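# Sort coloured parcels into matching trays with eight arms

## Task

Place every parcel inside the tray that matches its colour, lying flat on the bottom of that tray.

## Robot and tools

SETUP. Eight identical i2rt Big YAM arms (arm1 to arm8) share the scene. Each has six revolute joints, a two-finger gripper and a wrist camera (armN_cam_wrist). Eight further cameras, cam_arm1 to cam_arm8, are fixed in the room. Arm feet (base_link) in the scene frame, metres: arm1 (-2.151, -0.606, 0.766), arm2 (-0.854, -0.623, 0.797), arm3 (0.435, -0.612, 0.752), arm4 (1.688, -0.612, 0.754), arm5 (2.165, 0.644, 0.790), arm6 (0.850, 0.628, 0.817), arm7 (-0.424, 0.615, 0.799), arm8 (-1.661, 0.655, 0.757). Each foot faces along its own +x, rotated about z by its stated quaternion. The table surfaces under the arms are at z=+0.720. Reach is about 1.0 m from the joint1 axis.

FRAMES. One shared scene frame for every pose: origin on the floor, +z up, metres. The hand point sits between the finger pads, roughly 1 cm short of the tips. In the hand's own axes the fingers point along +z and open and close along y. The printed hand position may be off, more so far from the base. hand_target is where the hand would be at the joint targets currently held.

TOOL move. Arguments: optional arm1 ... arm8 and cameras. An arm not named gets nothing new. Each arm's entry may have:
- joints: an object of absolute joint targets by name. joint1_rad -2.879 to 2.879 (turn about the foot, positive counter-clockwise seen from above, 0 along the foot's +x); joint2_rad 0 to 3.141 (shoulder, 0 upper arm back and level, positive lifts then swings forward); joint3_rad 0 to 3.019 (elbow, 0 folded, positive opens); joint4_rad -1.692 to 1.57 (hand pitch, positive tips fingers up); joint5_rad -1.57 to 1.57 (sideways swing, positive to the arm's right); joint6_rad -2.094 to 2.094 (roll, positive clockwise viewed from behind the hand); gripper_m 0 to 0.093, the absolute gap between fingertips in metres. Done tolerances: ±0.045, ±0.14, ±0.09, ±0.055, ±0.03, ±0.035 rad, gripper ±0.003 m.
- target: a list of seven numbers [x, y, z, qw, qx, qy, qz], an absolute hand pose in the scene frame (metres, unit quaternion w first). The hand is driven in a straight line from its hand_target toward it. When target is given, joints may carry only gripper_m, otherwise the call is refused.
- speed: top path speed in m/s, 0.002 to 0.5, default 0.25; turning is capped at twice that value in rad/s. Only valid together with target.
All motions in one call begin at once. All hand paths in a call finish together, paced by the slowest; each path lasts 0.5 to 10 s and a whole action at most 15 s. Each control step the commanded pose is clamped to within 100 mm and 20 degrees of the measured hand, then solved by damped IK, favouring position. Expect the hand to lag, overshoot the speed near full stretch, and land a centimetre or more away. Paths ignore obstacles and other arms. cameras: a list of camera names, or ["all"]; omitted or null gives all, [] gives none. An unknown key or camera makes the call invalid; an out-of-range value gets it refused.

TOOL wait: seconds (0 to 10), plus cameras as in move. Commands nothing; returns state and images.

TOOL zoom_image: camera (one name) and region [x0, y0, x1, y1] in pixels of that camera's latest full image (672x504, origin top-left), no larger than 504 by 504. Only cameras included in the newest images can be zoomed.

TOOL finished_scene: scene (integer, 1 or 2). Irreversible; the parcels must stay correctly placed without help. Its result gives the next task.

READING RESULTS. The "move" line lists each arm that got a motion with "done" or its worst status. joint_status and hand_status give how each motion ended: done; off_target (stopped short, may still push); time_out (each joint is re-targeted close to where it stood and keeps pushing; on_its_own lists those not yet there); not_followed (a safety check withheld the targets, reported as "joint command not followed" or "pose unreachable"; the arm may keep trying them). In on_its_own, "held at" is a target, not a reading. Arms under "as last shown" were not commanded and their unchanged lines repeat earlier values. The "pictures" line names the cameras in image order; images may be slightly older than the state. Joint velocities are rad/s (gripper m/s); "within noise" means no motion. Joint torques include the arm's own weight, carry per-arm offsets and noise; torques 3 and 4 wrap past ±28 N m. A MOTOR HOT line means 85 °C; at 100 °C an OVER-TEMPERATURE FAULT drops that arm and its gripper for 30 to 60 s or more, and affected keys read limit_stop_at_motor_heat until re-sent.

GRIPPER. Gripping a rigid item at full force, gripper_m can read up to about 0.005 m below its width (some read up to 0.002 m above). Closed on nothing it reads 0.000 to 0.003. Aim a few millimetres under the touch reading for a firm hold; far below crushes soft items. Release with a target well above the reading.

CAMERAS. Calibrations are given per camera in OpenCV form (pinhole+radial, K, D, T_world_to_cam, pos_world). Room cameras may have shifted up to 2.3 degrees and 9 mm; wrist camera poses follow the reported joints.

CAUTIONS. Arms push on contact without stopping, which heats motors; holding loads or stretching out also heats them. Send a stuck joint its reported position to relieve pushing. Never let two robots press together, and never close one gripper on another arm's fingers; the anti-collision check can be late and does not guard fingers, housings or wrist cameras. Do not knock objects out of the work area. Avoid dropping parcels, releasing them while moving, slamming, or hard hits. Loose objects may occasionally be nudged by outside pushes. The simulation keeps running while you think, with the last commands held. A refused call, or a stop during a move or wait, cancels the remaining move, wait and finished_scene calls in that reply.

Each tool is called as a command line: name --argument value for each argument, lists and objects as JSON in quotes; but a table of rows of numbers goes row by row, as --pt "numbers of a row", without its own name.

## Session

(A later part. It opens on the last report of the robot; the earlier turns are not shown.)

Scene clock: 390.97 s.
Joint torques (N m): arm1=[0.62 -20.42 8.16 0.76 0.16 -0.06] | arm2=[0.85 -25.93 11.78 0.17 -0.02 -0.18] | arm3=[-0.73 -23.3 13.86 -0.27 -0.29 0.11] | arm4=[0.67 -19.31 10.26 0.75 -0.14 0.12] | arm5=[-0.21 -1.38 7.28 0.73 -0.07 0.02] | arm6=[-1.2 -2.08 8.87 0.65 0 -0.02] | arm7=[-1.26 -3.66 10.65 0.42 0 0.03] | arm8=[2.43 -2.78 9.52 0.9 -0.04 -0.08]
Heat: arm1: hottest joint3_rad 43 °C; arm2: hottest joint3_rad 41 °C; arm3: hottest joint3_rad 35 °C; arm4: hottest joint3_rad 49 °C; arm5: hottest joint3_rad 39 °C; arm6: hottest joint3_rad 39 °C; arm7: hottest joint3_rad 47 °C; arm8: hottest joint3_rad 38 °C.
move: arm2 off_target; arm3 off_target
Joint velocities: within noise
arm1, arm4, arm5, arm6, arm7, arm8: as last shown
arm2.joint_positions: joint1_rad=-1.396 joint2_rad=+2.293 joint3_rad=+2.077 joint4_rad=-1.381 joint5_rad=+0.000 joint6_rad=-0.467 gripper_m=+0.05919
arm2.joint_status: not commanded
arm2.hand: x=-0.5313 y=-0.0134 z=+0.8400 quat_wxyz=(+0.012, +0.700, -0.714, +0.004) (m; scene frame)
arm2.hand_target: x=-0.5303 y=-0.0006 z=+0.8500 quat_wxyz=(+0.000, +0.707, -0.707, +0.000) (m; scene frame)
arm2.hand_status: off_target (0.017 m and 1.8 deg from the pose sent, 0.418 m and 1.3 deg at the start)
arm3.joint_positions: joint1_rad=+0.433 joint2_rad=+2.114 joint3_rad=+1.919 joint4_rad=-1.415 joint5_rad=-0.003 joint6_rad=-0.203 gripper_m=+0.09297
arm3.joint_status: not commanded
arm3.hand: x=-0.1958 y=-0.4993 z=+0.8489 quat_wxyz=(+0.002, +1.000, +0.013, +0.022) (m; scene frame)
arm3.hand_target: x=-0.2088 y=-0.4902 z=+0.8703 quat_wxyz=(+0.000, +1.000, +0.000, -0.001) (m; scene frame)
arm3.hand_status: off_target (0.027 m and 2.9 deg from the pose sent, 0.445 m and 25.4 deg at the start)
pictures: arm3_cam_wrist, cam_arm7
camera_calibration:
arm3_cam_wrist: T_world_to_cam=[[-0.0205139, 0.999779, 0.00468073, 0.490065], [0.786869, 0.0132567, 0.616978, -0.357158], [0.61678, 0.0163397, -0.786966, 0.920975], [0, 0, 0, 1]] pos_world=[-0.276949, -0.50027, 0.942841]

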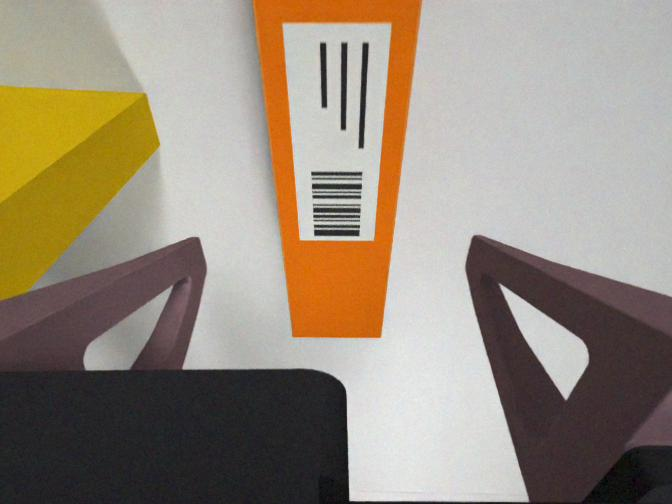

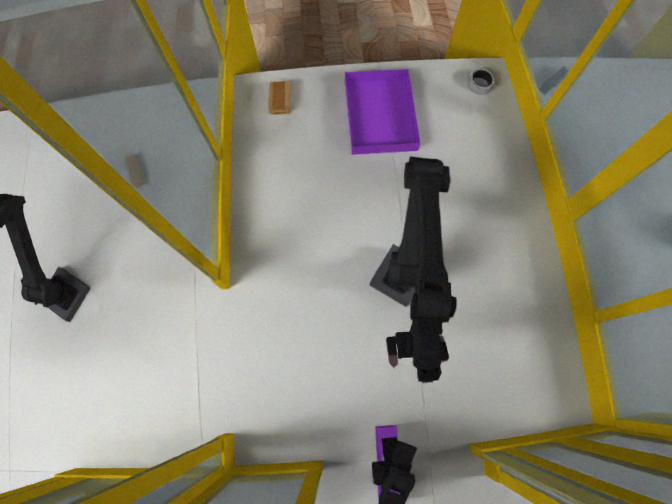

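move --arm2 '{"target":[-0.53,0,0.755,0,0.7071,-0.7071,0],"speed":0.16}' --arm3 '{"target":[-0.208,-0.497,0.752,0,1,0,0],"speed":0.16}' --arm1 '{"target":[-2.423,-1.229,0.752,0,0.8387,0.5446,0],"speed":0.1}' --arm4 '{"target":[2.12,-1.177,0.746,0,0.446,0.895,0],"speed":0.1}' --cameras '[]'

move --arm2 '{"joints":{"gripper_m":0.093}}' --arm3 '{"joints":{"gripper_m":0.03}}' --arm1 '{"joints":{"gripper_m":0.093}}' --arm4 '{"joints":{"gripper_m":0.093}}' --cameras '[]'

move --arm2 '{"target":[-0.53,0,0.9,0,0.7071,-0.7071,0],"speed":0.3}' --arm3 '{"target":[-0.208,-0.497,0.92,0,1,0,0],"speed":0.25}' --arm1 '{"target":[-2.423,-1.229,0.9,0,0.8387,0.5446,0],"speed":0.3}' --arm4 '{"target":[2.12,-1.177,0.9,0,0.446,0.895,0],"speed":0.3}' --cameras '[]'

move --arm2 '{"joints":{"joint2_rad":0.9,"joint3_rad":1.3,"joint4_rad":-1.5}}' --arm3 '{"joints":{"joint2_rad":1.3,"joint3_rad":1.4,"joint4_rad":-1.66}}' --arm1 '{"joints":{"joint2_rad":0.9,"joint3_rad":1.3,"joint4_rad":-1.5}}' --arm4 '{"joints":{"joint2_rad":0.9,"joint3_rad":1.3,"joint4_rad":-1.5}}' --cameras '["cam_arm1","cam_arm4"]'

move --arm7 '{"target":[-0.53,0,0.87,0,0.7071,0.7071,0],"speed":0.35}' --arm3 '{"joints":{"joint1_rad":2.11,"joint6_rad":-0.16,"joint5_rad":0}}' --cameras '["arm7_cam_wrist"]'

move --arm3 '{"target":[0.403,-1.29,0.86,0,0.663,0.749,0],"speed":0.35}' --cameras '["arm3_cam_wrist","cam_arm3"]'

Scene clock: 416.07 s.
Joint torques (N m): arm1=[0.62 -20.07 7.82 0.83 0.19 -0.06] | arm2=[0.85 -26.64 8.39 0.88 -0.02 -0.18] | arm3=[-0.79 -24.06 8.98 0.59 -0.29 0.12] | arm4=[0.73 -18.73 9.22 0.8 -0.13 0.11] | arm5=[-0.62 -1.85 7.31 0.7 -0.08 0.03] | arm6=[-1.2 -2.14 8.88 0.65 0 -0.02] | arm7=[-1.03 -3.6 10.65 0.43 -0.01 0.02] | arm8=[2.32 -2.78 9.55 0.91 -0.04 -0.1]
Heat: arm1: hottest joint3_rad 41 °C; arm2: hottest joint3_rad 44 °C; arm3: hottest joint3_rad 36 °C; arm4: hottest joint3_rad 49 °C; arm5: hottest joint3_rad 39 °C; arm6: hottest joint3_rad 39 °C; arm7: hottest joint3_rad 47 °C; arm8: hottest joint3_rad 38 °C.
move: arm1 off_target; arm2 done; arm3 done; arm4 off_target
Joint velocities: within noise
arm1.joint_positions: joint1_rad=-1.544 joint2_rad=+2.286 joint3_rad=+1.933 joint4_rad=-1.217 joint5_rad=+0.004 joint6_rad=+0.016 gripper_m=+0.05954
arm1.joint_status: not commanded
arm1.hand: x=-2.4154 y=-1.2330 z=+0.7655 quat_wxyz=(-0.004, -0.837, -0.547, +0.003) (m; scene frame)
arm1.hand_target: x=-2.4226 y=-1.2287 z=+0.7520 quat_wxyz=(+0.000, -0.839, -0.545, +0.000) (m; scene frame)
arm1.hand_status: off_target (0.016 m and 0.7 deg from the pose sent, 0.016 m and 0.4 deg at the start)
arm2.joint_positions: joint1_rad=-1.396 joint2_rad=+2.384 joint3_rad=+2.021 joint4_rad=-1.219 joint5_rad=+0.000 joint6_rad=-0.467 gripper_m=+0.05919
arm2.joint_status: not commanded
arm2.hand: x=-0.5276 y=-0.0062 z=+0.7577 quat_wxyz=(+0.005, +0.700, -0.714, +0.001) (m; scene frame)
arm2.hand_target: x=-0.5300 y=-0.0001 z=+0.7550 quat_wxyz=(+0.000, +0.707, -0.707, +0.000) (m; scene frame)
arm2.hand_status: done (0.007 m and 1.3 deg from the pose sent, 0.086 m and 1.8 deg at the start)
arm3.joint_positions: joint1_rad=+0.433 joint2_rad=+2.201 joint3_rad=+1.799 joint4_rad=-1.185 joint5_rad=-0.003 joint6_rad=-0.194 gripper_m=+0.09297
arm3.joint_status: not commanded
arm3.hand: x=-0.2017 y=-0.4975 z=+0.7496 quat_wxyz=(+0.000, +1.000, +0.008, +0.011) (m; scene frame)
arm3.hand_target: x=-0.2079 y=-0.4970 z=+0.7521 quat_wxyz=(+0.000, +1.000, +0.000, +0.000) (m; scene frame)
arm3.hand_status: done (0.007 m and 1.6 deg from the pose sent, 0.098 m and 2.9 deg at the start)
arm4.joint_positions: joint1_rad=-1.887 joint2_rad=+2.352 joint3_rad=+2.119 joint4_rad=-1.310 joint5_rad=-0.013 joint6_rad=-0.005 gripper_m=+0.05968
arm4.joint_status: not commanded
arm4.hand: x=+2.1142 y=-1.1856 z=+0.7721 quat_wxyz=(-0.013, -0.448, -0.894, +0.008) (m; scene frame)
arm4.hand_target: x=+2.1193 y=-1.1764 z=+0.7464 quat_wxyz=(+0.000, -0.446, -0.895, +0.000) (m; scene frame)
arm4.hand_status: off_target (0.028 m and 1.7 deg from the pose sent, 0.028 m and 0.6 deg at the start)
arm5, arm6, arm7, arm8: as last shown
pictures: none
No camera images: "cameras" was empty.

Scene clock: 416.73 s.
Joint torques (N m): arm1=[0.73 -19.9 7.77 0.79 0.17 -0.05] | arm2=[0.79 -26.7 8.4 0.88 -0.02 -0.18] | arm3=[-0.79 -23.53 9.01 0.59 -0.27 0.12] | arm4=[0.73 -18.73 9.24 0.8 -0.13 0.11] | arm5=[-0.5 -1.38 7.17 0.77 -0.09 0.05] | arm6=[-1.2 -2.14 8.88 0.64 0 -0.02] | arm7=[-1.32 -3.66 10.62 0.4 0 0.03] | arm8=[2.43 -3.02 9.5 0.88 -0.03 -0.09]
Heat: arm1: hottest joint3_rad 40 °C; arm2: hottest joint3_rad 44 °C; arm3: hottest joint3_rad 36 °C; arm4: hottest joint3_rad 49 °C; arm5: hottest joint3_rad 39 °C; arm6: hottest joint3_rad 39 °C; arm7: hottest joint3_rad 47 °C; arm8: hottest joint3_rad 38 °C.
move: arm1 done; arm2 done; arm3 off_target; arm4 done
Joint velocities: within noise
arm1.joint_positions: joint1_rad=-1.544 joint2_rad=+2.286 joint3_rad=+1.933 joint4_rad=-1.217 joint5_rad=+0.004 joint6_rad=+0.016 gripper_m=+0.09281
arm1.joint_status: all done
arm1.hand: x=-2.4154 y=-1.2329 z=+0.7655 quat_wxyz=(-0.004, -0.837, -0.547, +0.003) (m; scene frame)
arm1.hand_target: x=-2.4227 y=-1.2287 z=+0.7520 quat_wxyz=(+0.000, -0.839, -0.545, +0.000) (m; scene frame)
arm1.hand_status: not commanded
arm2.joint_positions: joint1_rad=-1.396 joint2_rad=+2.384 joint3_rad=+2.021 joint4_rad=-1.219 joint5_rad=+0.000 joint6_rad=-0.467 gripper_m=+0.09284
arm2.joint_status: all done
arm2.hand: x=-0.5276 y=-0.0062 z=+0.7577 quat_wxyz=(+0.005, +0.700, -0.714, +0.001) (m; scene frame)
arm2.hand_target: x=-0.5300 y=-0.0001 z=+0.7550 quat_wxyz=(+0.000, +0.707, -0.707, +0.000) (m; scene frame)
arm2.hand_status: not commanded
arm3.joint_positions: joint1_rad=+0.433 joint2_rad=+2.201 joint3_rad=+1.799 joint4_rad=-1.185 joint5_rad=-0.003 joint6_rad=-0.194 gripper_m=+0.05858
arm3.joint_status: gripper_m off_target (ended at +0.05861, target +0.03000)
arm3.hand: x=-0.2018 y=-0.4976 z=+0.7496 quat_wxyz=(+0.000, +1.000, +0.008, +0.011) (m; scene frame)
arm3.hand_target: x=-0.2079 y=-0.4970 z=+0.7521 quat_wxyz=(+0.000, +1.000, +0.000, +0.000) (m; scene frame)
arm3.hand_status: not commanded
arm4.joint_positions: joint1_rad=-1.887 joint2_rad=+2.352 joint3_rad=+2.119 joint4_rad=-1.310 joint5_rad=-0.013 joint6_rad=-0.005 gripper_m=+0.09283
arm4.joint_status: all done
arm4.hand: x=+2.1142 y=-1.1856 z=+0.7721 quat_wxyz=(-0.013, -0.448, -0.894, +0.008) (m; scene frame)
arm4.hand_target: x=+2.1193 y=-1.1764 z=+0.7464 quat_wxyz=(+0.000, -0.446, -0.895, +0.000) (m; scene frame)
arm4.hand_status: not commanded
arm5, arm6, arm8: as last shown
arm7.joint_positions: joint1_rad=-1.094 joint2_rad=+0.901 joint3_rad=+1.296 joint4_rad=-1.489 joint5_rad=-0.002 joint6_rad=-0.162 gripper_m=+0.09396
arm7.joint_status: not commanded
arm7.hand: x=-0.4731 y=+0.3126 z=+1.1965 quat_wxyz=(-0.137, -0.687, -0.687, +0.190) (m; scene frame)
arm7.hand_target: x=-0.4757 y=+0.3154 z=+1.1975 quat_wxyz=(-0.133, -0.688, -0.688, +0.190) (m; scene frame)
arm7.hand_status: not commanded
pictures: none
No camera images: "cameras" was empty.

Scene clock: 418.40 s.
Joint torques (N m): arm1=[0.5 -18.67 12.19 -0.1 0.18 -0.01] | arm2=[0.85 -25.11 11.7 0.18 -0.03 -0.18] | arm3=[-0.79 -23.88 14.5 -0.4 -0.28 0.11] | arm4=[0.5 -18.55 14.93 -0.21 -0.14 0.09] | arm5=[-0.26 -1.73 7.25 0.77 -0.11 0.03] | arm6=[-1.26 -2.08 8.87 0.64 0 -0.02] | arm7=[-1.14 -3.78 10.65 0.47 -0.01 0.02] | arm8=[2.26 -2.9 9.54 0.91 -0.04 -0.09]
Heat: arm1: hottest joint3_rad 41 °C; arm2: hottest joint3_rad 44 °C; arm3: hottest joint3_rad 36 °C; arm4: hottest joint3_rad 50 °C; arm5: hottest joint3_rad 39 °C; arm6: hottest joint3_rad 39 °C; arm7: hottest joint3_rad 47 °C; arm8: hottest joint3_rad 38 °C.
move: arm1 off_target; arm2 off_target; arm3 off_target; arm4 off_target
Joint velocities: within noise
arm1.joint_positions: joint1_rad=-1.544 joint2_rad=+2.178 joint3_rad=+2.101 joint4_rad=-1.510 joint5_rad=+0.004 joint6_rad=+0.016 gripper_m=+0.09289
arm1.joint_status: not commanded
arm1.hand: x=-2.4121 y=-1.2225 z=+0.8990 quat_wxyz=(+0.001, -0.837, -0.547, -0.004) (m; scene frame)
arm1.hand_target: x=-2.4227 y=-1.2285 z=+0.9000 quat_wxyz=(+0.000, -0.839, -0.545, +0.000) (m; scene frame)
arm1.hand_status: off_target (0.013 m and 0.6 deg from the pose sent, 0.135 m and 0.7 deg at the start)
arm2.joint_positions: joint1_rad=-1.396 joint2_rad=+2.263 joint3_rad=+2.174 joint4_rad=-1.496 joint5_rad=+0.000 joint6_rad=-0.467 gripper_m=+0.09292
arm2.joint_status: not commanded
arm2.hand: x=-0.5299 y=-0.0107 z=+0.8971 quat_wxyz=(+0.006, +0.700, -0.714, +0.002) (m; scene frame)
arm2.hand_target: x=-0.5302 y=-0.0004 z=+0.9001 quat_wxyz=(-0.001, +0.707, -0.707, +0.000) (m; scene frame)
arm2.hand_status: off_target (0.011 m and 1.3 deg from the pose sent, 0.142 m and 1.3 deg at the start)
arm3.joint_positions: joint1_rad=+0.433 joint2_rad=+2.096 joint3_rad=+2.002 joint4_rad=-1.530 joint5_rad=-0.003 joint6_rad=-0.194 gripper_m=+0.05858
arm3.joint_status: not commanded
arm3.hand: x=-0.1931 y=-0.5001 z=+0.8914 quat_wxyz=(+0.004, +1.000, +0.008, +0.029) (m; scene frame)
arm3.hand_target: x=-0.2064 y=-0.4972 z=+0.9201 quat_wxyz=(+0.000, +1.000, +0.000, -0.001) (m; scene frame)
arm3.hand_status: off_target (0.032 m and 3.4 deg from the pose sent, 0.171 m and 1.5 deg at the start; pose on its path clipped on 10 of 50 steps)
arm4.joint_positions: joint1_rad=-1.887 joint2_rad=+2.294 joint3_rad=+2.348 joint4_rad=-1.641 joint5_rad=-0.014 joint6_rad=-0.005 gripper_m=+0.09290
arm4.joint_status: not commanded
arm4.hand: x=+2.1072 y=-1.1728 z=+0.8984 quat_wxyz=(+0.007, -0.449, -0.894, -0.003) (m; scene frame)
arm4.hand_target: x=+2.1196 y=-1.1763 z=+0.8999 quat_wxyz=(-0.001, -0.446, -0.895, +0.000) (m; scene frame)
arm4.hand_status: off_target (0.014 m and 0.9 deg from the pose sent, 0.128 m and 1.7 deg at the start)
arm5, arm6, arm7, arm8: as last shown
pictures: none
No camera images: "cameras" was empty.

Scene clock: 420.37 s.
Joint torques (N m): arm1=[0.67 -1.67 8.02 1.36 0.18 -0.01] | arm2=[0.85 -4.01 8.35 1.18 -0.02 -0.16] | arm3=[-0.79 -10.46 9.61 -0.05 -0.28 0.11] | arm4=[0.85 -2.73 9.39 1.44 -0.14 0.09] | arm5=[-0.21 -1.79 7.24 0.73 -0.1 0.02] | arm6=[-1.26 -2.14 8.87 0.64 -0.01 -0.02] | arm7=[-1.14 -3.78 10.63 0.43 -0.01 0.02] | arm8=[2.2 -2.78 9.61 0.83 -0.03 -0.09]
Heat: arm1: hottest joint3_rad 40 °C; arm2: hottest joint3_rad 44 °C; arm3: hottest joint3_rad 36 °C; arm4: hottest joint3_rad 49 °C; arm5: hottest joint3_rad 39 °C; arm6: hottest joint3_rad 39 °C; arm7: hottest joint3_rad 47 °C; arm8: hottest joint3_rad 38 °C.
move: arm1 done; arm2 done; arm3 done; arm4 done
Joint velocities: within noise
arm1.joint_positions: joint1_rad=-1.544 joint2_rad=+0.897 joint3_rad=+1.311 joint4_rad=-1.506 joint5_rad=+0.004 joint6_rad=+0.016 gripper_m=+0.09289
arm1.joint_status: all done
arm1.hand: x=-2.2704 y=-0.8795 z=+1.1724 quat_wxyz=(-0.136, -0.813, -0.530, +0.199) (m; scene frame)
arm1.hand_target: x=-2.2743 y=-0.8796 z=+1.1674 quat_wxyz=(-0.132, -0.816, -0.528, +0.197) (m; scene frame)
arm1.hand_status: not commanded
arm2.joint_positions: joint1_rad=-1.396 joint2_rad=+0.898 joint3_rad=+1.302 joint4_rad=-1.496 joint5_rad=+0.000 joint6_rad=-0.467 gripper_m=+0.09292
arm2.joint_status: all done
arm2.hand: x=-0.7118 y=-0.3553 z=+1.1985 quat_wxyz=(-0.226, +0.680, -0.694, -0.073) (m; scene frame)
arm2.hand_target: x=-0.7139 y=-0.3547 z=+1.1965 quat_wxyz=(-0.223, +0.687, -0.688, -0.071) (m; scene frame)
arm2.hand_status: not commanded
arm3.joint_positions: joint1_rad=+0.433 joint2_rad=+1.295 joint3_rad=+1.395 joint4_rad=-1.654 joint5_rad=-0.003 joint6_rad=-0.193 gripper_m=+0.05858
arm3.joint_status: all done
arm3.hand: x=+0.0711 y=-0.5486 z=+1.0557 quat_wxyz=(-0.003, +1.000, +0.008, -0.006) (m; scene frame)
arm3.hand_target: x=+0.0708 y=-0.5485 z=+1.0558 quat_wxyz=(+0.000, +1.000, +0.000, -0.003) (m; scene frame)
arm3.hand_status: not commanded
arm4.joint_positions: joint1_rad=-1.887 joint2_rad=+0.905 joint3_rad=+1.311 joint4_rad=-1.507 joint5_rad=-0.014 joint6_rad=-0.005 gripper_m=+0.09290
arm4.joint_status: all done
arm4.hand: x=+1.8742 y=-0.8505 z=+1.1560 quat_wxyz=(-0.208, -0.433, -0.871, +0.106) (m; scene frame)
arm4.hand_target: x=+1.8767 y=-0.8481 z=+1.1527 quat_wxyz=(-0.209, -0.430, -0.872, +0.104) (m; scene frame)
arm4.hand_status: not commanded
arm5, arm6, arm7, arm8: as last shown
pictures: cam_arm1, cam_arm4

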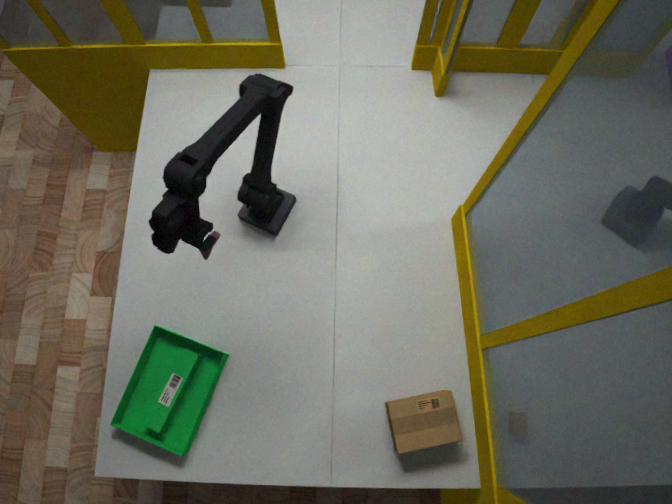

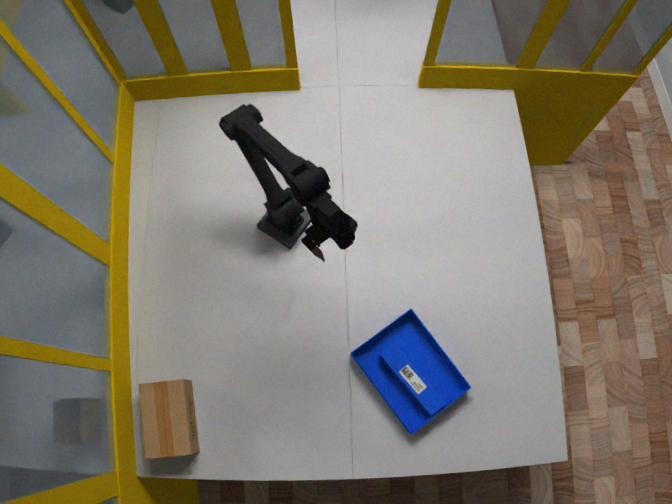

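Scene clock: 422.73 s.
Joint torques (N m): arm1=[0.62 -1.9 8.06 1.36 0.18 -0.04] | arm2=[0.85 -4.01 8.35 1.18 -0.02 -0.16] | arm3=[0.32 -11.75 9.61 -0.09 -0.04 0.11] | arm4=[0.85 -2.73 9.39 1.44 -0.14 0.09] | arm5=[-0.38 -1.49 7.32 0.69 -0.08 0.03] | arm6=[-1.2 -2.14 8.87 0.64 0 -0.02] | arm7=[-1.08 -16.09 14.42 -0.36 -0.02 0.01] | arm8=[2.37 -2.9 9.58 0.84 -0.03 -0.07]
Heat: arm1: hottest joint3_rad 40 °C; arm2: hottest joint3_rad 44 °C; arm3: hottest joint3_rad 36 °C; arm4: hottest joint3_rad 49 °C; arm5: hottest joint3_rad 39 °C; arm6: hottest joint3_rad 39 °C; arm7: hottest joint3_rad 47 °C; arm8: hottest joint3_rad 38 °C.
move: arm3 done; arm7 off_target
Joint velocities: within noise
arm1, arm2, arm4, arm5, arm6, arm8: as last shown
arm3.joint_positions: joint1_rad=+2.098 joint2_rad=+1.308 joint3_rad=+1.395 joint4_rad=-1.654 joint5_rad=-0.003 joint6_rad=-0.175 gripper_m=+0.05858
arm3.joint_status: all done
arm3.hand: x=+0.4027 y=-0.9828 z=+1.0505 quat_wxyz=(+0.002, +0.674, +0.739, +0.003) (m; scene frame)
arm3.hand_target: x=+0.4069 y=-0.9812 z=+1.0552 quat_wxyz=(+0.003, +0.675, +0.738, +0.000) (m; scene frame)
arm3.hand_status: not commanded
arm7.joint_positions: joint1_rad=-1.094 joint2_rad=+2.043 joint3_rad=+1.689 joint4_rad=-1.249 joint5_rad=-0.002 joint6_rad=-0.162 gripper_m=+0.09396
arm7.joint_status: not commanded
arm7.hand: x=-0.5217 y=+0.0178 z=+0.8559 quat_wxyz=(+0.010, -0.707, -0.707, -0.015) (m; scene frame)
arm7.hand_target: x=-0.5299 y=+0.0010 z=+0.8704 quat_wxyz=(+0.000, -0.707, -0.707, +0.001) (m; scene frame)
arm7.hand_status: off_target (0.024 m and 2.0 deg from the pose sent, 0.456 m and 27.2 deg at the start)
pictures: arm7_cam_wrist
camera_calibration:
arm7_cam_wrist: T_world_to_cam=[[-0.999868, -0.0148251, 0.00669925, -0.530328], [-0.00786634, 0.801027, 0.598576, -0.52441], [-0.0142402, 0.598444, -0.801038, 0.788856], [0, 0, 0, 1]] pos_world=[-0.523149, -0.0598814, 0.949356]

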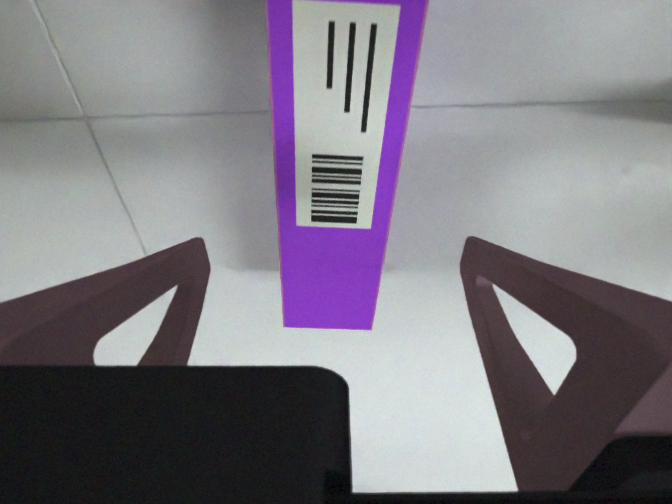

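Scene clock: 424.87 s.
Joint torques (N m): arm1=[0.85 -2.26 8.01 1.31 0.2 -0.05] | arm2=[0.85 -3.96 8.35 1.2 -0.02 -0.16] | arm3=[0.73 -24.35 14.16 -0.32 0.02 0.03] | arm4=[0.85 -2.73 9.4 1.43 -0.14 0.09] | arm5=[-0.5 -1.85 7.28 0.66 -0.11 0.01] | arm6=[-1.2 -2.02 8.88 0.62 0 -0.02] | arm7=[-1.08 -16.21 14.43 -0.32 -0.03 0.03] | arm8=[2.32 -3.08 9.57 0.9 -0.01 -0.08]
Heat: arm1: hottest joint3_rad 40 °C; arm2: hottest joint3_rad 44 °C; arm3: hottest joint3_rad 36 °C; arm4: hottest joint3_rad 49 °C; arm5: hottest joint3_rad 39 °C; arm6: hottest joint3_rad 39 °C; arm7: hottest joint3_rad 48 °C; arm8: hottest joint3_rad 38 °C.
move: arm3 off_target
Joint velocities: within noise
arm1, arm2, arm4, arm7: as last shown
arm3.joint_positions: joint1_rad=+2.122 joint2_rad=+2.187 joint3_rad=+2.015 joint4_rad=-1.441 joint5_rad=+0.001 joint6_rad=-0.174 gripper_m=+0.05858
arm3.joint_status: not commanded
arm3.hand: x=+0.3950 y=-1.2731 z=+0.8368 quat_wxyz=(-0.013, +0.665, +0.746, +0.020) (m; scene frame)
arm3.hand_target: x=+0.4031 y=-1.2885 z=+0.8602 quat_wxyz=(+0.001, +0.663, +0.749, +0.000) (m; scene frame)
arm3.hand_status: off_target (0.030 m and 2.8 deg from the pose sent, 0.361 m and 1.8 deg at the start)
arm5.joint_positions: joint1_rad=+1.534 joint2_rad=+0.897 joint3_rad=+1.296 joint4_rad=-1.491 joint5_rad=+0.000 joint6_rad=-0.300 gripper_m=+0.09288
arm5.joint_status: not commanded
arm5.hand: x=+2.0738 y=+0.3513 z=+1.1870 quat_wxyz=(+0.110, +0.687, +0.688, -0.206) (m; scene frame)
arm5.hand_target: x=+2.0753 y=+0.3518 z=+1.1872 quat_wxyz=(+0.109, +0.688, +0.688, -0.202) (m; scene frame)
arm5.hand_status: not commanded
arm6.joint_positions: joint1_rad=-1.239 joint2_rad=+0.903 joint3_rad=+1.296 joint4_rad=-1.493 joint5_rad=+0.000 joint6_rad=-0.300 gripper_m=+0.09289
arm6.joint_status: not commanded
arm6.hand: x=+0.7639 y=+0.3358 z=+1.2142 quat_wxyz=(-0.110, -0.683, -0.692, +0.206) (m; scene frame)
arm6.hand_target: x=+0.7623 y=+0.3384 z=+1.2161 quat_wxyz=(-0.110, -0.688, -0.688, +0.206) (m; scene frame)
arm6.hand_status: not commanded
arm8.joint_positions: joint1_rad=+0.349 joint2_rad=+0.902 joint3_rad=+1.305 joint4_rad=-1.506 joint5_rad=-0.002 joint6_rad=-0.244 gripper_m=+0.09292
arm8.joint_status: not commanded
arm8.hand: x=-1.7381 y=+0.3631 z=+1.1576 quat_wxyz=(-0.119, -0.692, -0.684, +0.199) (m; scene frame)
arm8.hand_target: x=-1.7370 y=+0.3623 z=+1.1567 quat_wxyz=(-0.119, -0.688, -0.687, +0.201) (m; scene frame)
arm8.hand_status: not commanded
pictures: arm3_cam_wrist, cam_arm3
camera_calibration:
arm3_cam_wrist: T_world_to_cam=[[-0.993985, -0.10947, -0.003198, 0.254746], [-0.0879185, 0.780203, 0.619317, 0.515608], [-0.0653018, 0.615873, -0.785134, 1.59087], [0, 0, 0, 1]] pos_world=[0.402432, -1.35417, 0.930537]

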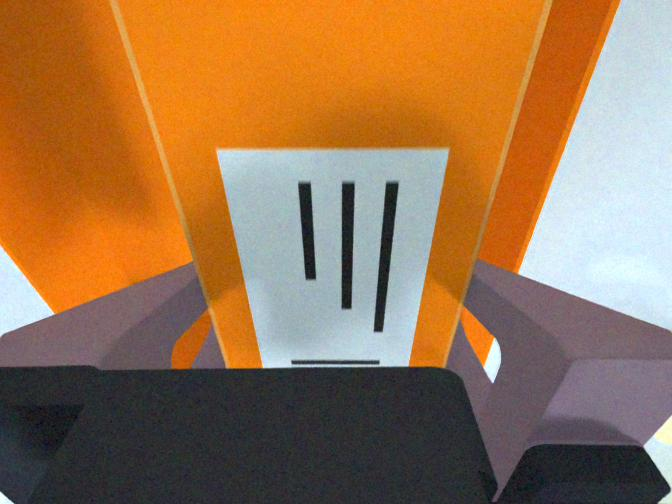

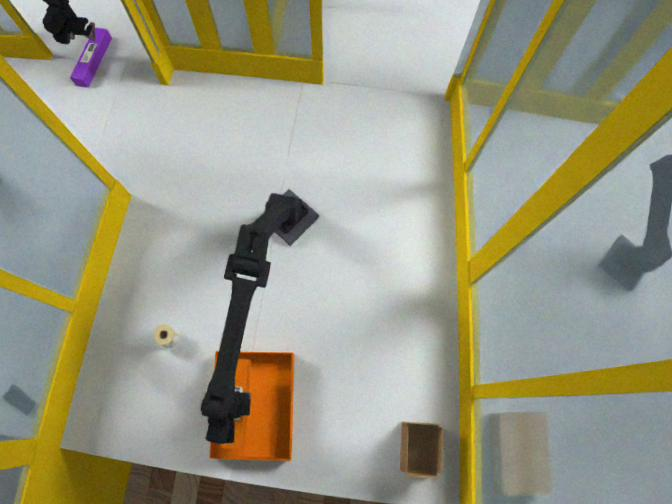

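move --arm7 '{"target":[-0.522,-0.003,0.752,0,0.7071,0.7071,0],"speed":0.16}' --arm3 '{"target":[0.424,-1.283,0.84,0,0.663,0.749,0],"speed":0.16}' --cameras '["arm7_cam_wrist"]'

move --arm7 '{"joints":{"gripper_m":0.03}}' --arm3 '{"target":[0.424,-1.285,0.757,0,0.663,0.749,0],"speed":0.14}' --cameras '["arm3_cam_wrist","cam_arm3"]'

move --arm7 '{"target":[-0.522,0,0.92,0,0.7071,0.7071,0],"speed":0.2}' --cameras '["arm7_cam_wrist"]'

move --arm7 '{"joints":{"joint2_rad":1.3,"joint3_rad":1.4,"joint4_rad":-1.66}}' --cameras '[]'

move --arm7 '{"joints":{"joint1_rad":2.19,"joint6_rad":-0.03,"joint5_rad":0}}' --cameras '["cam_arm7"]'

Scene clock: 443.13 s.
Joint torques (N m): arm1=[0.26 -1.9 8.01 1.31 0.17 -0.05] | arm2=[0.79 -4.01 8.35 1.2 -0.02 -0.16] | arm3=[0.56 -25.11 9.18 0.58 0.02 0.12] | arm4=[0.85 -2.73 9.39 1.43 -0.14 0.09] | arm5=[-0.44 -2.14 7.25 0.69 -0.08 0.04] | arm6=[-1.2 -2.2 8.88 0.64 0 -0.02] | arm7=[-0.03 -16.85 8.28 0.54 -0.05 0.16] | arm8=[2.43 -2.96 9.58 0.92 -0.05 -0.09]
Heat: arm1: hottest joint3_rad 39 °C; arm2: hottest joint3_rad 43 °C; arm3: hottest joint2_rad 37 °C; arm4: hottest joint3_rad 49 °C; arm5: hottest joint3_rad 39 °C; arm6: hottest joint3_rad 39 °C; arm7: hottest joint3_rad 51 °C; arm8: hottest joint3_rad 37 °C.
move: arm3 off_target; arm7 done
Joint velocities: within noise
arm1, arm2, arm4, arm5, arm6, arm8: as last shown
arm3.joint_positions: joint1_rad=+2.154 joint2_rad=+2.187 joint3_rad=+2.001 joint4_rad=-1.407 joint5_rad=+0.001 joint6_rad=-0.152 gripper_m=+0.05858
arm3.joint_status: not commanded
arm3.hand: x=+0.4157 y=-1.2779 z=+0.8316 quat_wxyz=(-0.007, +0.662, +0.750, +0.012) (m; scene frame)
arm3.hand_target: x=+0.4240 y=-1.2828 z=+0.8400 quat_wxyz=(+0.000, +0.663, +0.749, +0.000) (m; scene frame)
arm3.hand_status: off_target (0.013 m and 1.6 deg from the pose sent, 0.031 m and 2.8 deg at the start)
arm7.joint_positions: joint1_rad=-1.094 joint2_rad=+2.183 joint3_rad=+1.655 joint4_rad=-1.036 joint5_rad=-0.002 joint6_rad=-0.162 gripper_m=+0.09396
arm7.joint_status: not commanded
arm7.hand: x=-0.5253 y=-0.0035 z=+0.7606 quat_wxyz=(-0.002, -0.707, -0.707, +0.002) (m; scene frame)
arm7.hand_target: x=-0.5220 y=-0.0028 z=+0.7521 quat_wxyz=(+0.000, -0.707, -0.707, +0.000) (m; scene frame)
arm7.hand_status: done (0.009 m and 0.3 deg from the pose sent, 0.106 m and 2.0 deg at the start)
pictures: arm7_cam_wrist
camera_calibration:
arm7_cam_wrist: T_world_to_cam=[[-0.999801, -0.0144576, 0.0137136, -0.53883], [-0.00413925, 0.823859, 0.566779, -0.424013], [-0.0194924, 0.56661, -0.823756, 0.739641], [0, 0, 0, 1]] pos_world=[-0.526061, -0.077551, 0.856994]

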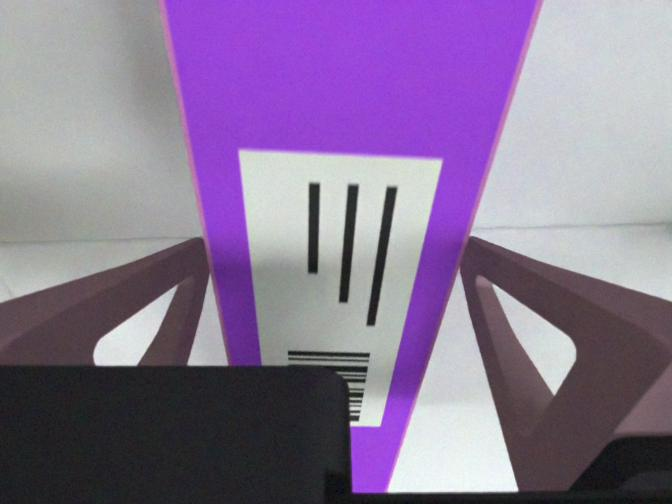

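Scene clock: 444.50 s.
Joint torques (N m): arm1=[0.5 -2.14 8.08 1.44 0.17 -0.01] | arm2=[0.85 -4.01 8.35 1.2 -0.02 -0.16] | arm3=[0.67 -23.94 9.16 0.58 0.01 0.12] | arm4=[0.85 -2.73 9.39 1.43 -0.14 0.09] | arm5=[-0.56 -1.49 7.16 0.73 -0.07 0.04] | arm6=[-1.14 -2.02 8.87 0.64 0 -0.01] | arm7=[0.09 -16.97 8.28 0.51 -0.05 0.15] | arm8=[2.26 -2.9 9.63 0.88 -0.04 -0.09]
Heat: arm1: hottest joint3_rad 39 °C; arm2: hottest joint3_rad 43 °C; arm3: hottest joint2_rad 37 °C; arm4: hottest joint3_rad 49 °C; arm5: hottest joint3_rad 39 °C; arm6: hottest joint3_rad 39 °C; arm7: hottest joint3_rad 51 °C; arm8: hottest joint3_rad 37 °C.
move: arm3 off_target; arm7 off_target
Joint velocities: within noise
arm1, arm2, arm4, arm5, arm6, arm8: as last shown
arm3.joint_positions: joint1_rad=+2.154 joint2_rad=+2.249 joint3_rad=+1.898 joint4_rad=-1.237 joint5_rad=+0.002 joint6_rad=-0.152 gripper_m=+0.05858
arm3.joint_status: not commanded
arm3.hand: x=+0.4160 y=-1.2782 z=+0.7532 quat_wxyz=(-0.006, +0.662, +0.750, +0.010) (m; scene frame)
arm3.hand_target: x=+0.4240 y=-1.2848 z=+0.7571 quat_wxyz=(+0.000, +0.663, +0.749, +0.000) (m; scene frame)
arm3.hand_status: off_target (0.011 m and 1.4 deg from the pose sent, 0.075 m and 1.6 deg at the start)
arm7.joint_positions: joint1_rad=-1.094 joint2_rad=+2.183 joint3_rad=+1.655 joint4_rad=-1.036 joint5_rad=-0.002 joint6_rad=-0.162 gripper_m=+0.06079
arm7.joint_status: gripper_m off_target (ended at +0.06082, target +0.03000)
arm7.hand: x=-0.5253 y=-0.0035 z=+0.7606 quat_wxyz=(-0.002, -0.707, -0.707, +0.002) (m; scene frame)
arm7.hand_target: x=-0.5220 y=-0.0028 z=+0.7521 quat_wxyz=(+0.000, -0.707, -0.707, +0.000) (m; scene frame)
arm7.hand_status: not commanded
pictures: arm3_cam_wrist, cam_arm3
camera_calibration:
arm3_cam_wrist: T_world_to_cam=[[-0.992863, -0.119235, 0.00242692, 0.257659], [-0.093936, 0.794411, 0.600073, 0.608361], [-0.073478, 0.595563, -0.799941, 1.51841], [0, 0, 0, 1]] pos_world=[0.424537, -1.35688, 0.848954]

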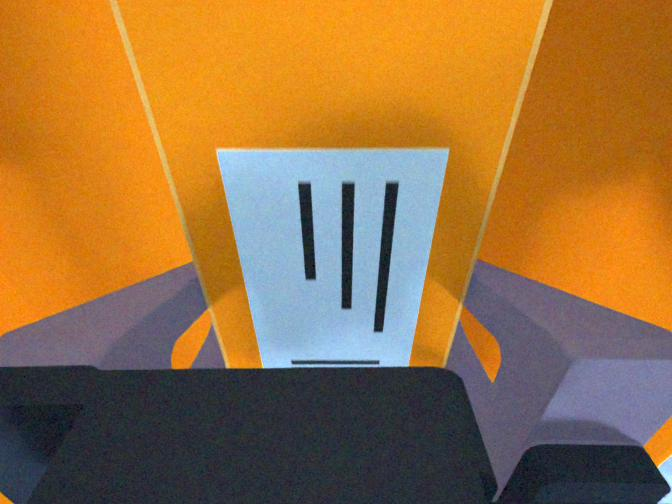

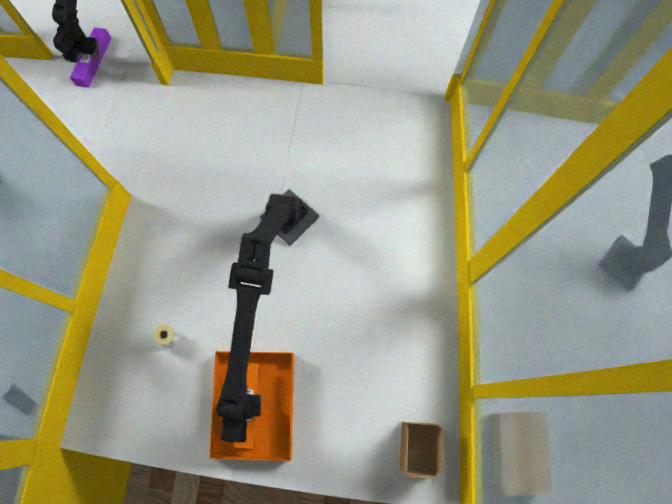

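Scene clock: 446.17 s.
Joint torques (N m): arm1=[0.5 -2.02 7.97 1.47 0.2 -0.05] | arm2=[0.79 -4.01 8.35 1.18 -0.02 -0.16] | arm3=[0.56 -24.59 9.24 0.58 0.01 0.12] | arm4=[0.79 -2.73 9.39 1.43 -0.14 0.09] | arm5=[0.15 -1.55 7.34 0.65 -0.08 0.07] | arm6=[-1.2 -2.14 8.85 0.65 0 -0.02] | arm7=[-0.09 -17.14 14.86 -0.38 -0.05 0.15] | arm8=[2.37 -2.78 9.57 0.9 -0.04 -0.09]
Heat: arm1: hottest joint3_rad 39 °C; arm2: hottest joint3_rad 43 °C; arm3: hottest joint2_rad 37 °C; arm4: hottest joint3_rad 49 °C; arm5: hottest joint3_rad 39 °C; arm6: hottest joint3_rad 39 °C; arm7: hottest joint3_rad 50 °C; arm8: hottest joint3_rad 37 °C.
move: arm7 off_target
Joint velocities: arm1=[within noise] | arm2=[within noise] | arm3=[within noise] | arm4=[within noise] | arm5=[within noise] | arm6=[within noise] | arm7=[within noise] | arm8=[0.015 0.005 0.007 -0.002 0.081 -0.154 0]
arm1, arm2, arm3, arm4, arm5, arm6, arm8: as last shown
arm7.joint_positions: joint1_rad=-1.094 joint2_rad=+2.016 joint3_rad=+1.757 joint4_rad=-1.359 joint5_rad=-0.002 joint6_rad=-0.162 gripper_m=+0.06079
arm7.joint_status: not commanded
arm7.hand: x=-0.5215 y=+0.0187 z=+0.8974 quat_wxyz=(+0.014, -0.707, -0.707, -0.020) (m; scene frame)
arm7.hand_target: x=-0.5218 y=+0.0013 z=+0.9203 quat_wxyz=(+0.000, -0.707, -0.707, +0.000) (m; scene frame)
arm7.hand_status: off_target (0.029 m and 2.9 deg from the pose sent, 0.159 m and 0.3 deg at the start)
pictures: arm7_cam_wrist
camera_calibration:
arm7_cam_wrist: T_world_to_cam=[[-0.99988, -0.014899, 0.00420646, -0.528145], [-0.00924096, 0.792376, 0.609963, -0.560677], [-0.0124209, 0.609851, -0.792419, 0.814551], [0, 0, 0, 1]] pos_world=[-0.523145, -0.0603566, 0.98968]

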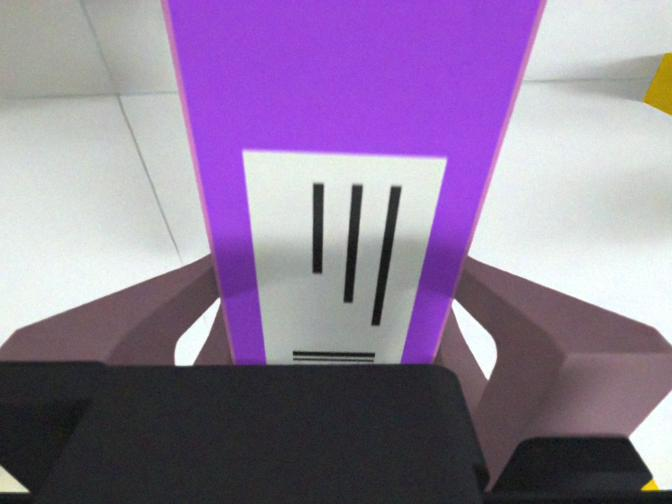

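Scene clock: 447.73 s.
Joint torques (N m): arm1=[0.79 -1.79 7.94 1.39 0.16 -0.04] | arm2=[0.79 -4.01 8.35 1.18 -0.02 -0.16] | arm3=[0.44 -24.47 9.24 0.57 0.02 0.12] | arm4=[0.85 -2.73 9.39 1.43 -0.14 0.09] | arm5=[-0.79 -0.56 7.42 0.68 -0.08 0.03] | arm6=[-1.2 -2.14 8.88 0.62 0 -0.02] | arm7=[0.09 -7.88 9.24 -0.12 -0.06 0.15] | arm8=[2.43 -2.96 9.59 0.87 -0.04 -0.07]
Heat: arm1: hottest joint3_rad 39 °C; arm2: hottest joint3_rad 43 °C; arm3: hottest joint2_rad 37 °C; arm4: hottest joint3_rad 48 °C; arm5: hottest joint3_rad 39 °C; arm6: hottest joint3_rad 39 °C; arm7: hottest joint3_rad 50 °C; arm8: hottest joint3_rad 37 °C.
move: arm7 done
Joint velocities: within noise
arm1, arm2, arm3, arm4, arm5, arm6, arm8: as last shown
arm7.joint_positions: joint1_rad=-1.094 joint2_rad=+1.292 joint3_rad=+1.410 joint4_rad=-1.652 joint5_rad=-0.002 joint6_rad=-0.162 gripper_m=+0.06079
arm7.joint_status: all done
arm7.hand: x=-0.4838 y=+0.2477 z=+1.1106 quat_wxyz=(-0.010, -0.707, -0.707, +0.013) (m; scene frame)
arm7.hand_target: x=-0.4819 y=+0.2500 z=+1.1040 quat_wxyz=(-0.002, -0.707, -0.707, +0.003) (m; scene frame)
arm7.hand_status: not commanded
pictures: none
No camera images: "cameras" was empty.

Scene clock: 450.27 s.
Joint torques (N m): arm1=[0.5 -1.9 7.95 1.32 0.18 -0.04] | arm2=[0.79 -4.01 8.35 1.18 -0.02 -0.16] | arm3=[0.5 -24.53 9.2 0.58 0.01 0.13] | arm4=[0.85 -2.73 9.39 1.43 -0.14 0.09] | arm5=[-0.38 -2.02 7.25 0.68 -0.08 0.01] | arm6=[-1.14 -2.08 8.88 0.64 0 -0.02] | arm7=[0.15 -9.64 9.28 -0.14 -0.01 0.2] | arm8=[2.32 -2.9 9.5 0.9 -0.04 -0.08]
Heat: arm1: hottest joint3_rad 39 °C; arm2: hottest joint3_rad 43 °C; arm3: hottest joint2_rad 37 °C; arm4: hottest joint3_rad 48 °C; arm5: hottest joint3_rad 39 °C; arm6: hottest joint3_rad 39 °C; arm7: hottest joint3_rad 50 °C; arm8: hottest joint3_rad 37 °C.
move: arm7 done
Joint velocities: within noise
arm1, arm2, arm3, arm4, arm5, arm6, arm8: as last shown
arm7.joint_positions: joint1_rad=+2.184 joint2_rad=+1.314 joint3_rad=+1.410 joint4_rad=-1.652 joint5_rad=-0.002 joint6_rad=-0.039 gripper_m=+0.06101
arm7.joint_status: all done
arm7.hand: x=-0.4133 y=+0.9890 z=+1.1048 quat_wxyz=(-0.005, +0.711, -0.703, -0.007) (m; scene frame)
arm7.hand_target: x=-0.4155 y=+0.9826 z=+1.1060 quat_wxyz=(-0.004, +0.710, -0.704, -0.005) (m; scene frame)
arm7.hand_status: not commanded
pictures: cam_arm7

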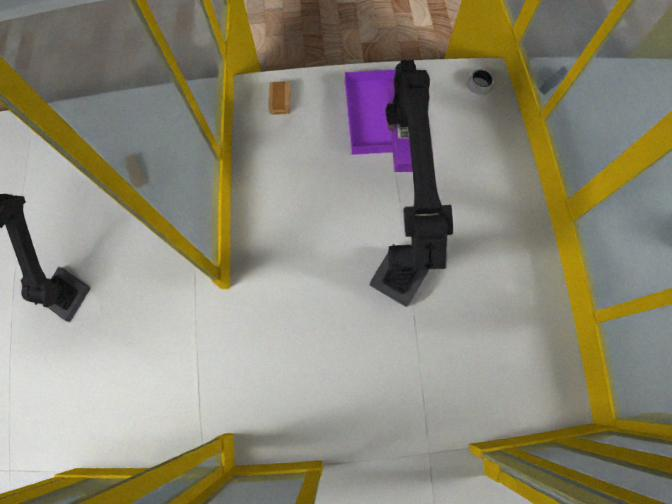

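move --arm7 '{"target":[-0.42,1.298,0.86,0,0.7071,-0.7071,0],"speed":0.35}' --arm3 '{"joints":{"gripper_m":0.093}}' --cameras '["arm7_cam_wrist","cam_arm7"]'

move --arm3 '{"target":[0.424,-1.285,0.9,0,0.663,0.749,0],"speed":0.3}' --cameras '["cam_arm3"]'

Scene clock: 460.80 s.
Joint torques (N m): arm1=[0.67 -2.08 7.99 1.43 0.18 -0.06] | arm2=[0.85 -4.01 8.35 1.2 -0.02 -0.16] | arm3=[0.62 -24.35 9.24 0.57 0.01 0.13] | arm4=[0.85 -2.73 9.37 1.44 -0.14 0.09] | arm5=[-0.44 -1.73 7.27 0.7 -0.07 0.01] | arm6=[-1.26 -2.14 8.88 0.66 0 -0.02] | arm7=[0.5 -18.2 15.16 -0.31 0.01 0.22] | arm8=[2.49 -2.96 9.55 0.81 -0.04 -0.1]
Heat: arm1: hottest joint3_rad 39 °C; arm2: hottest joint3_rad 42 °C; arm3: hottest joint2_rad 38 °C; arm4: hottest joint3_rad 48 °C; arm5: hottest joint3_rad 39 °C; arm6: hottest joint3_rad 39 °C; arm7: hottest joint3_rad 48 °C; arm8: hottest joint3_rad 37 °C.
move: arm3 done; arm7 off_target
Joint velocities: within noise
arm1.joint_positions: joint1_rad=-1.544 joint2_rad=+0.897 joint3_rad=+1.311 joint4_rad=-1.506 joint5_rad=+0.004 joint6_rad=+0.016 gripper_m=+0.09289
arm1.joint_status: not commanded
arm1.hand: x=-2.2704 y=-0.8795 z=+1.1724 quat_wxyz=(-0.136, -0.813, -0.530, +0.199) (m; scene frame)
arm1.hand_target: x=-2.2743 y=-0.8796 z=+1.1674 quat_wxyz=(-0.132, -0.816, -0.528, +0.197) (m; scene frame)
arm1.hand_status: not commanded
arm2.joint_positions: joint1_rad=-1.396 joint2_rad=+0.898 joint3_rad=+1.302 joint4_rad=-1.496 joint5_rad=+0.000 joint6_rad=-0.467 gripper_m=+0.09292
arm2.joint_status: not commanded
arm2.hand: x=-0.7118 y=-0.3553 z=+1.1985 quat_wxyz=(-0.226, +0.680, -0.694, -0.073) (m; scene frame)
arm2.hand_target: x=-0.7139 y=-0.3547 z=+1.1965 quat_wxyz=(-0.223, +0.687, -0.688, -0.071) (m; scene frame)
arm2.hand_status: not commanded
arm3.joint_positions: joint1_rad=+2.154 joint2_rad=+2.249 joint3_rad=+1.898 joint4_rad=-1.237 joint5_rad=+0.002 joint6_rad=-0.152 gripper_m=+0.09297
arm3.joint_status: all done
arm3.hand: x=+0.4160 y=-1.2782 z=+0.7532 quat_wxyz=(-0.006, +0.662, +0.750, +0.010) (m; scene frame)
arm3.hand_target: x=+0.4240 y=-1.2848 z=+0.7571 quat_wxyz=(+0.000, +0.663, +0.749, +0.000) (m; scene frame)
arm3.hand_status: not commanded
arm4.joint_positions: joint1_rad=-1.887 joint2_rad=+0.905 joint3_rad=+1.311 joint4_rad=-1.507 joint5_rad=-0.014 joint6_rad=-0.005 gripper_m=+0.09290
arm4.joint_status: not commanded
arm4.hand: x=+1.8742 y=-0.8505 z=+1.1560 quat_wxyz=(-0.208, -0.433, -0.871, +0.106) (m; scene frame)
arm4.hand_target: x=+1.8767 y=-0.8481 z=+1.1527 quat_wxyz=(-0.209, -0.430, -0.872, +0.104) (m; scene frame)
arm4.hand_status: not commanded
arm5, arm6, arm8: as last shown
arm7.joint_positions: joint1_rad=+2.197 joint2_rad=+2.227 joint3_rad=+1.961 joint4_rad=-1.348 joint5_rad=-0.002 joint6_rad=-0.015 gripper_m=+0.06100
arm7.joint_status: not commanded
arm7.hand: x=-0.4143 y=+1.2793 z=+0.8439 quat_wxyz=(+0.015, +0.707, -0.707, +0.013) (m; scene frame)
arm7.hand_target: x=-0.4200 y=+1.2968 z=+0.8604 quat_wxyz=(+0.000, +0.707, -0.707, -0.001) (m; scene frame)
arm7.hand_status: off_target (0.025 m and 2.3 deg from the pose sent, 0.394 m and 1.2 deg at the start)
pictures: arm7_cam_wrist, cam_arm7
camera_calibration:
arm7_cam_wrist: T_world_to_cam=[[0.999811, 0.0167395, 0.00984341, 0.381319], [0.00741798, -0.797672, 0.603046, 0.520909], [0.0179465, -0.60286, -0.797645, 1.57307], [0, 0, 0, 1]] pos_world=[-0.413342, 1.35747, 0.936868]

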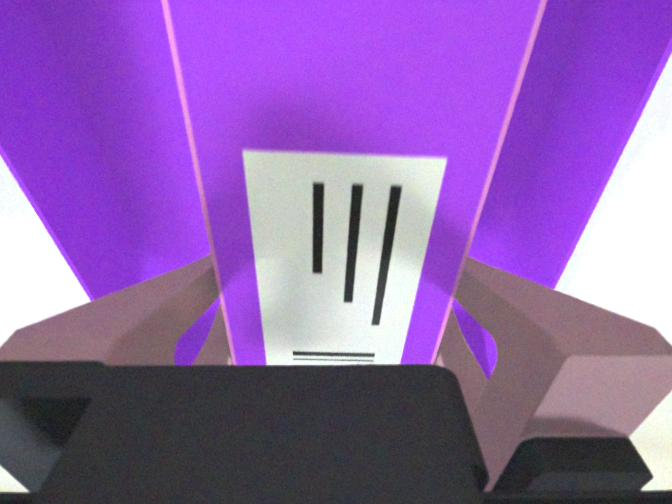

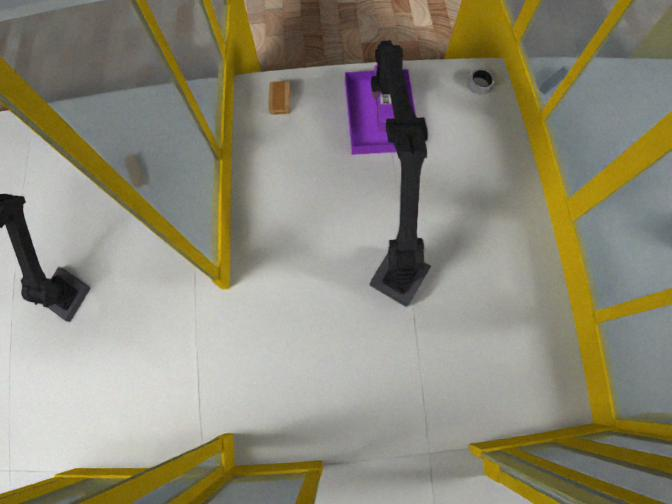

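Scene clock: 462.33 s.
Joint torques (N m): arm1=[0.38 -2.02 7.94 1.46 0.19 -0.01] | arm2=[0.85 -4.01 8.35 1.18 -0.02 -0.16] | arm3=[0.67 -24.23 14.31 -0.38 -0.01 0.13] | arm4=[0.85 -2.73 9.39 1.43 -0.14 0.09] | arm5=[-0.56 -1.67 7.31 0.75 -0.11 0.02] | arm6=[-1.14 -2.08 8.88 0.64 0 -0.02] | arm7=[0.32 -18.2 15.1 -0.38 0.01 0.21] | arm8=[2.26 -2.9 9.52 0.85 -0.04 -0.08]
Heat: arm1: hottest joint3_rad 39 °C; arm2: hottest joint3_rad 42 °C; arm3: hottest joint2_rad 38 °C; arm4: hottest joint3_rad 48 °C; arm5: hottest joint3_rad 39 °C; arm6: hottest joint3_rad 39 °C; arm7: hottest joint3_rad 49 °C; arm8: hottest joint3_rad 37 °C.
move: arm3 off_target
Joint velocities: within noise
arm1, arm2, arm4, arm5, arm6, arm7, arm8: as last shown
arm3.joint_positions: joint1_rad=+2.154 joint2_rad=+2.158 joint3_rad=+2.068 joint4_rad=-1.524 joint5_rad=+0.002 joint6_rad=-0.151 gripper_m=+0.09297
arm3.joint_status: not commanded
arm3.hand: x=+0.4156 y=-1.2702 z=+0.8760 quat_wxyz=(-0.014, +0.662, +0.749, +0.020) (m; scene frame)
arm3.hand_target: x=+0.4240 y=-1.2836 z=+0.9001 quat_wxyz=(+0.001, +0.663, +0.749, +0.000) (m; scene frame)
arm3.hand_status: off_target (0.029 m and 2.8 deg from the pose sent, 0.147 m and 1.3 deg at the start; pose on its path clipped on 9 of 46 steps)
arm7.hand: x=-0.4143 y=+1.2792 z=+0.8439 quat_wxyz=(+0.015, +0.707, -0.707, +0.013) (m; scene frame)
pictures: cam_arm3

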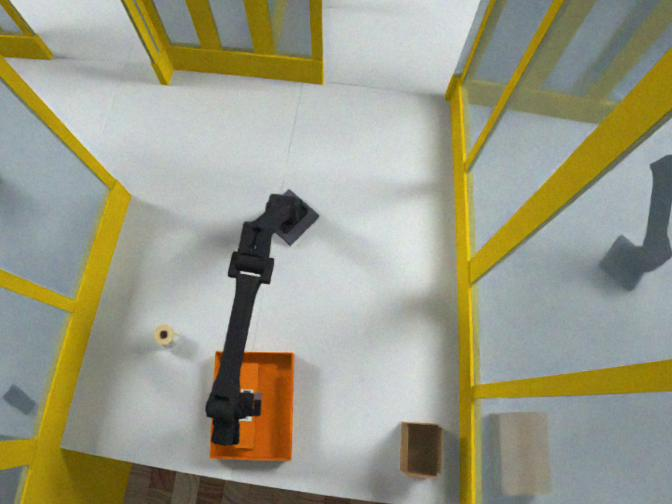

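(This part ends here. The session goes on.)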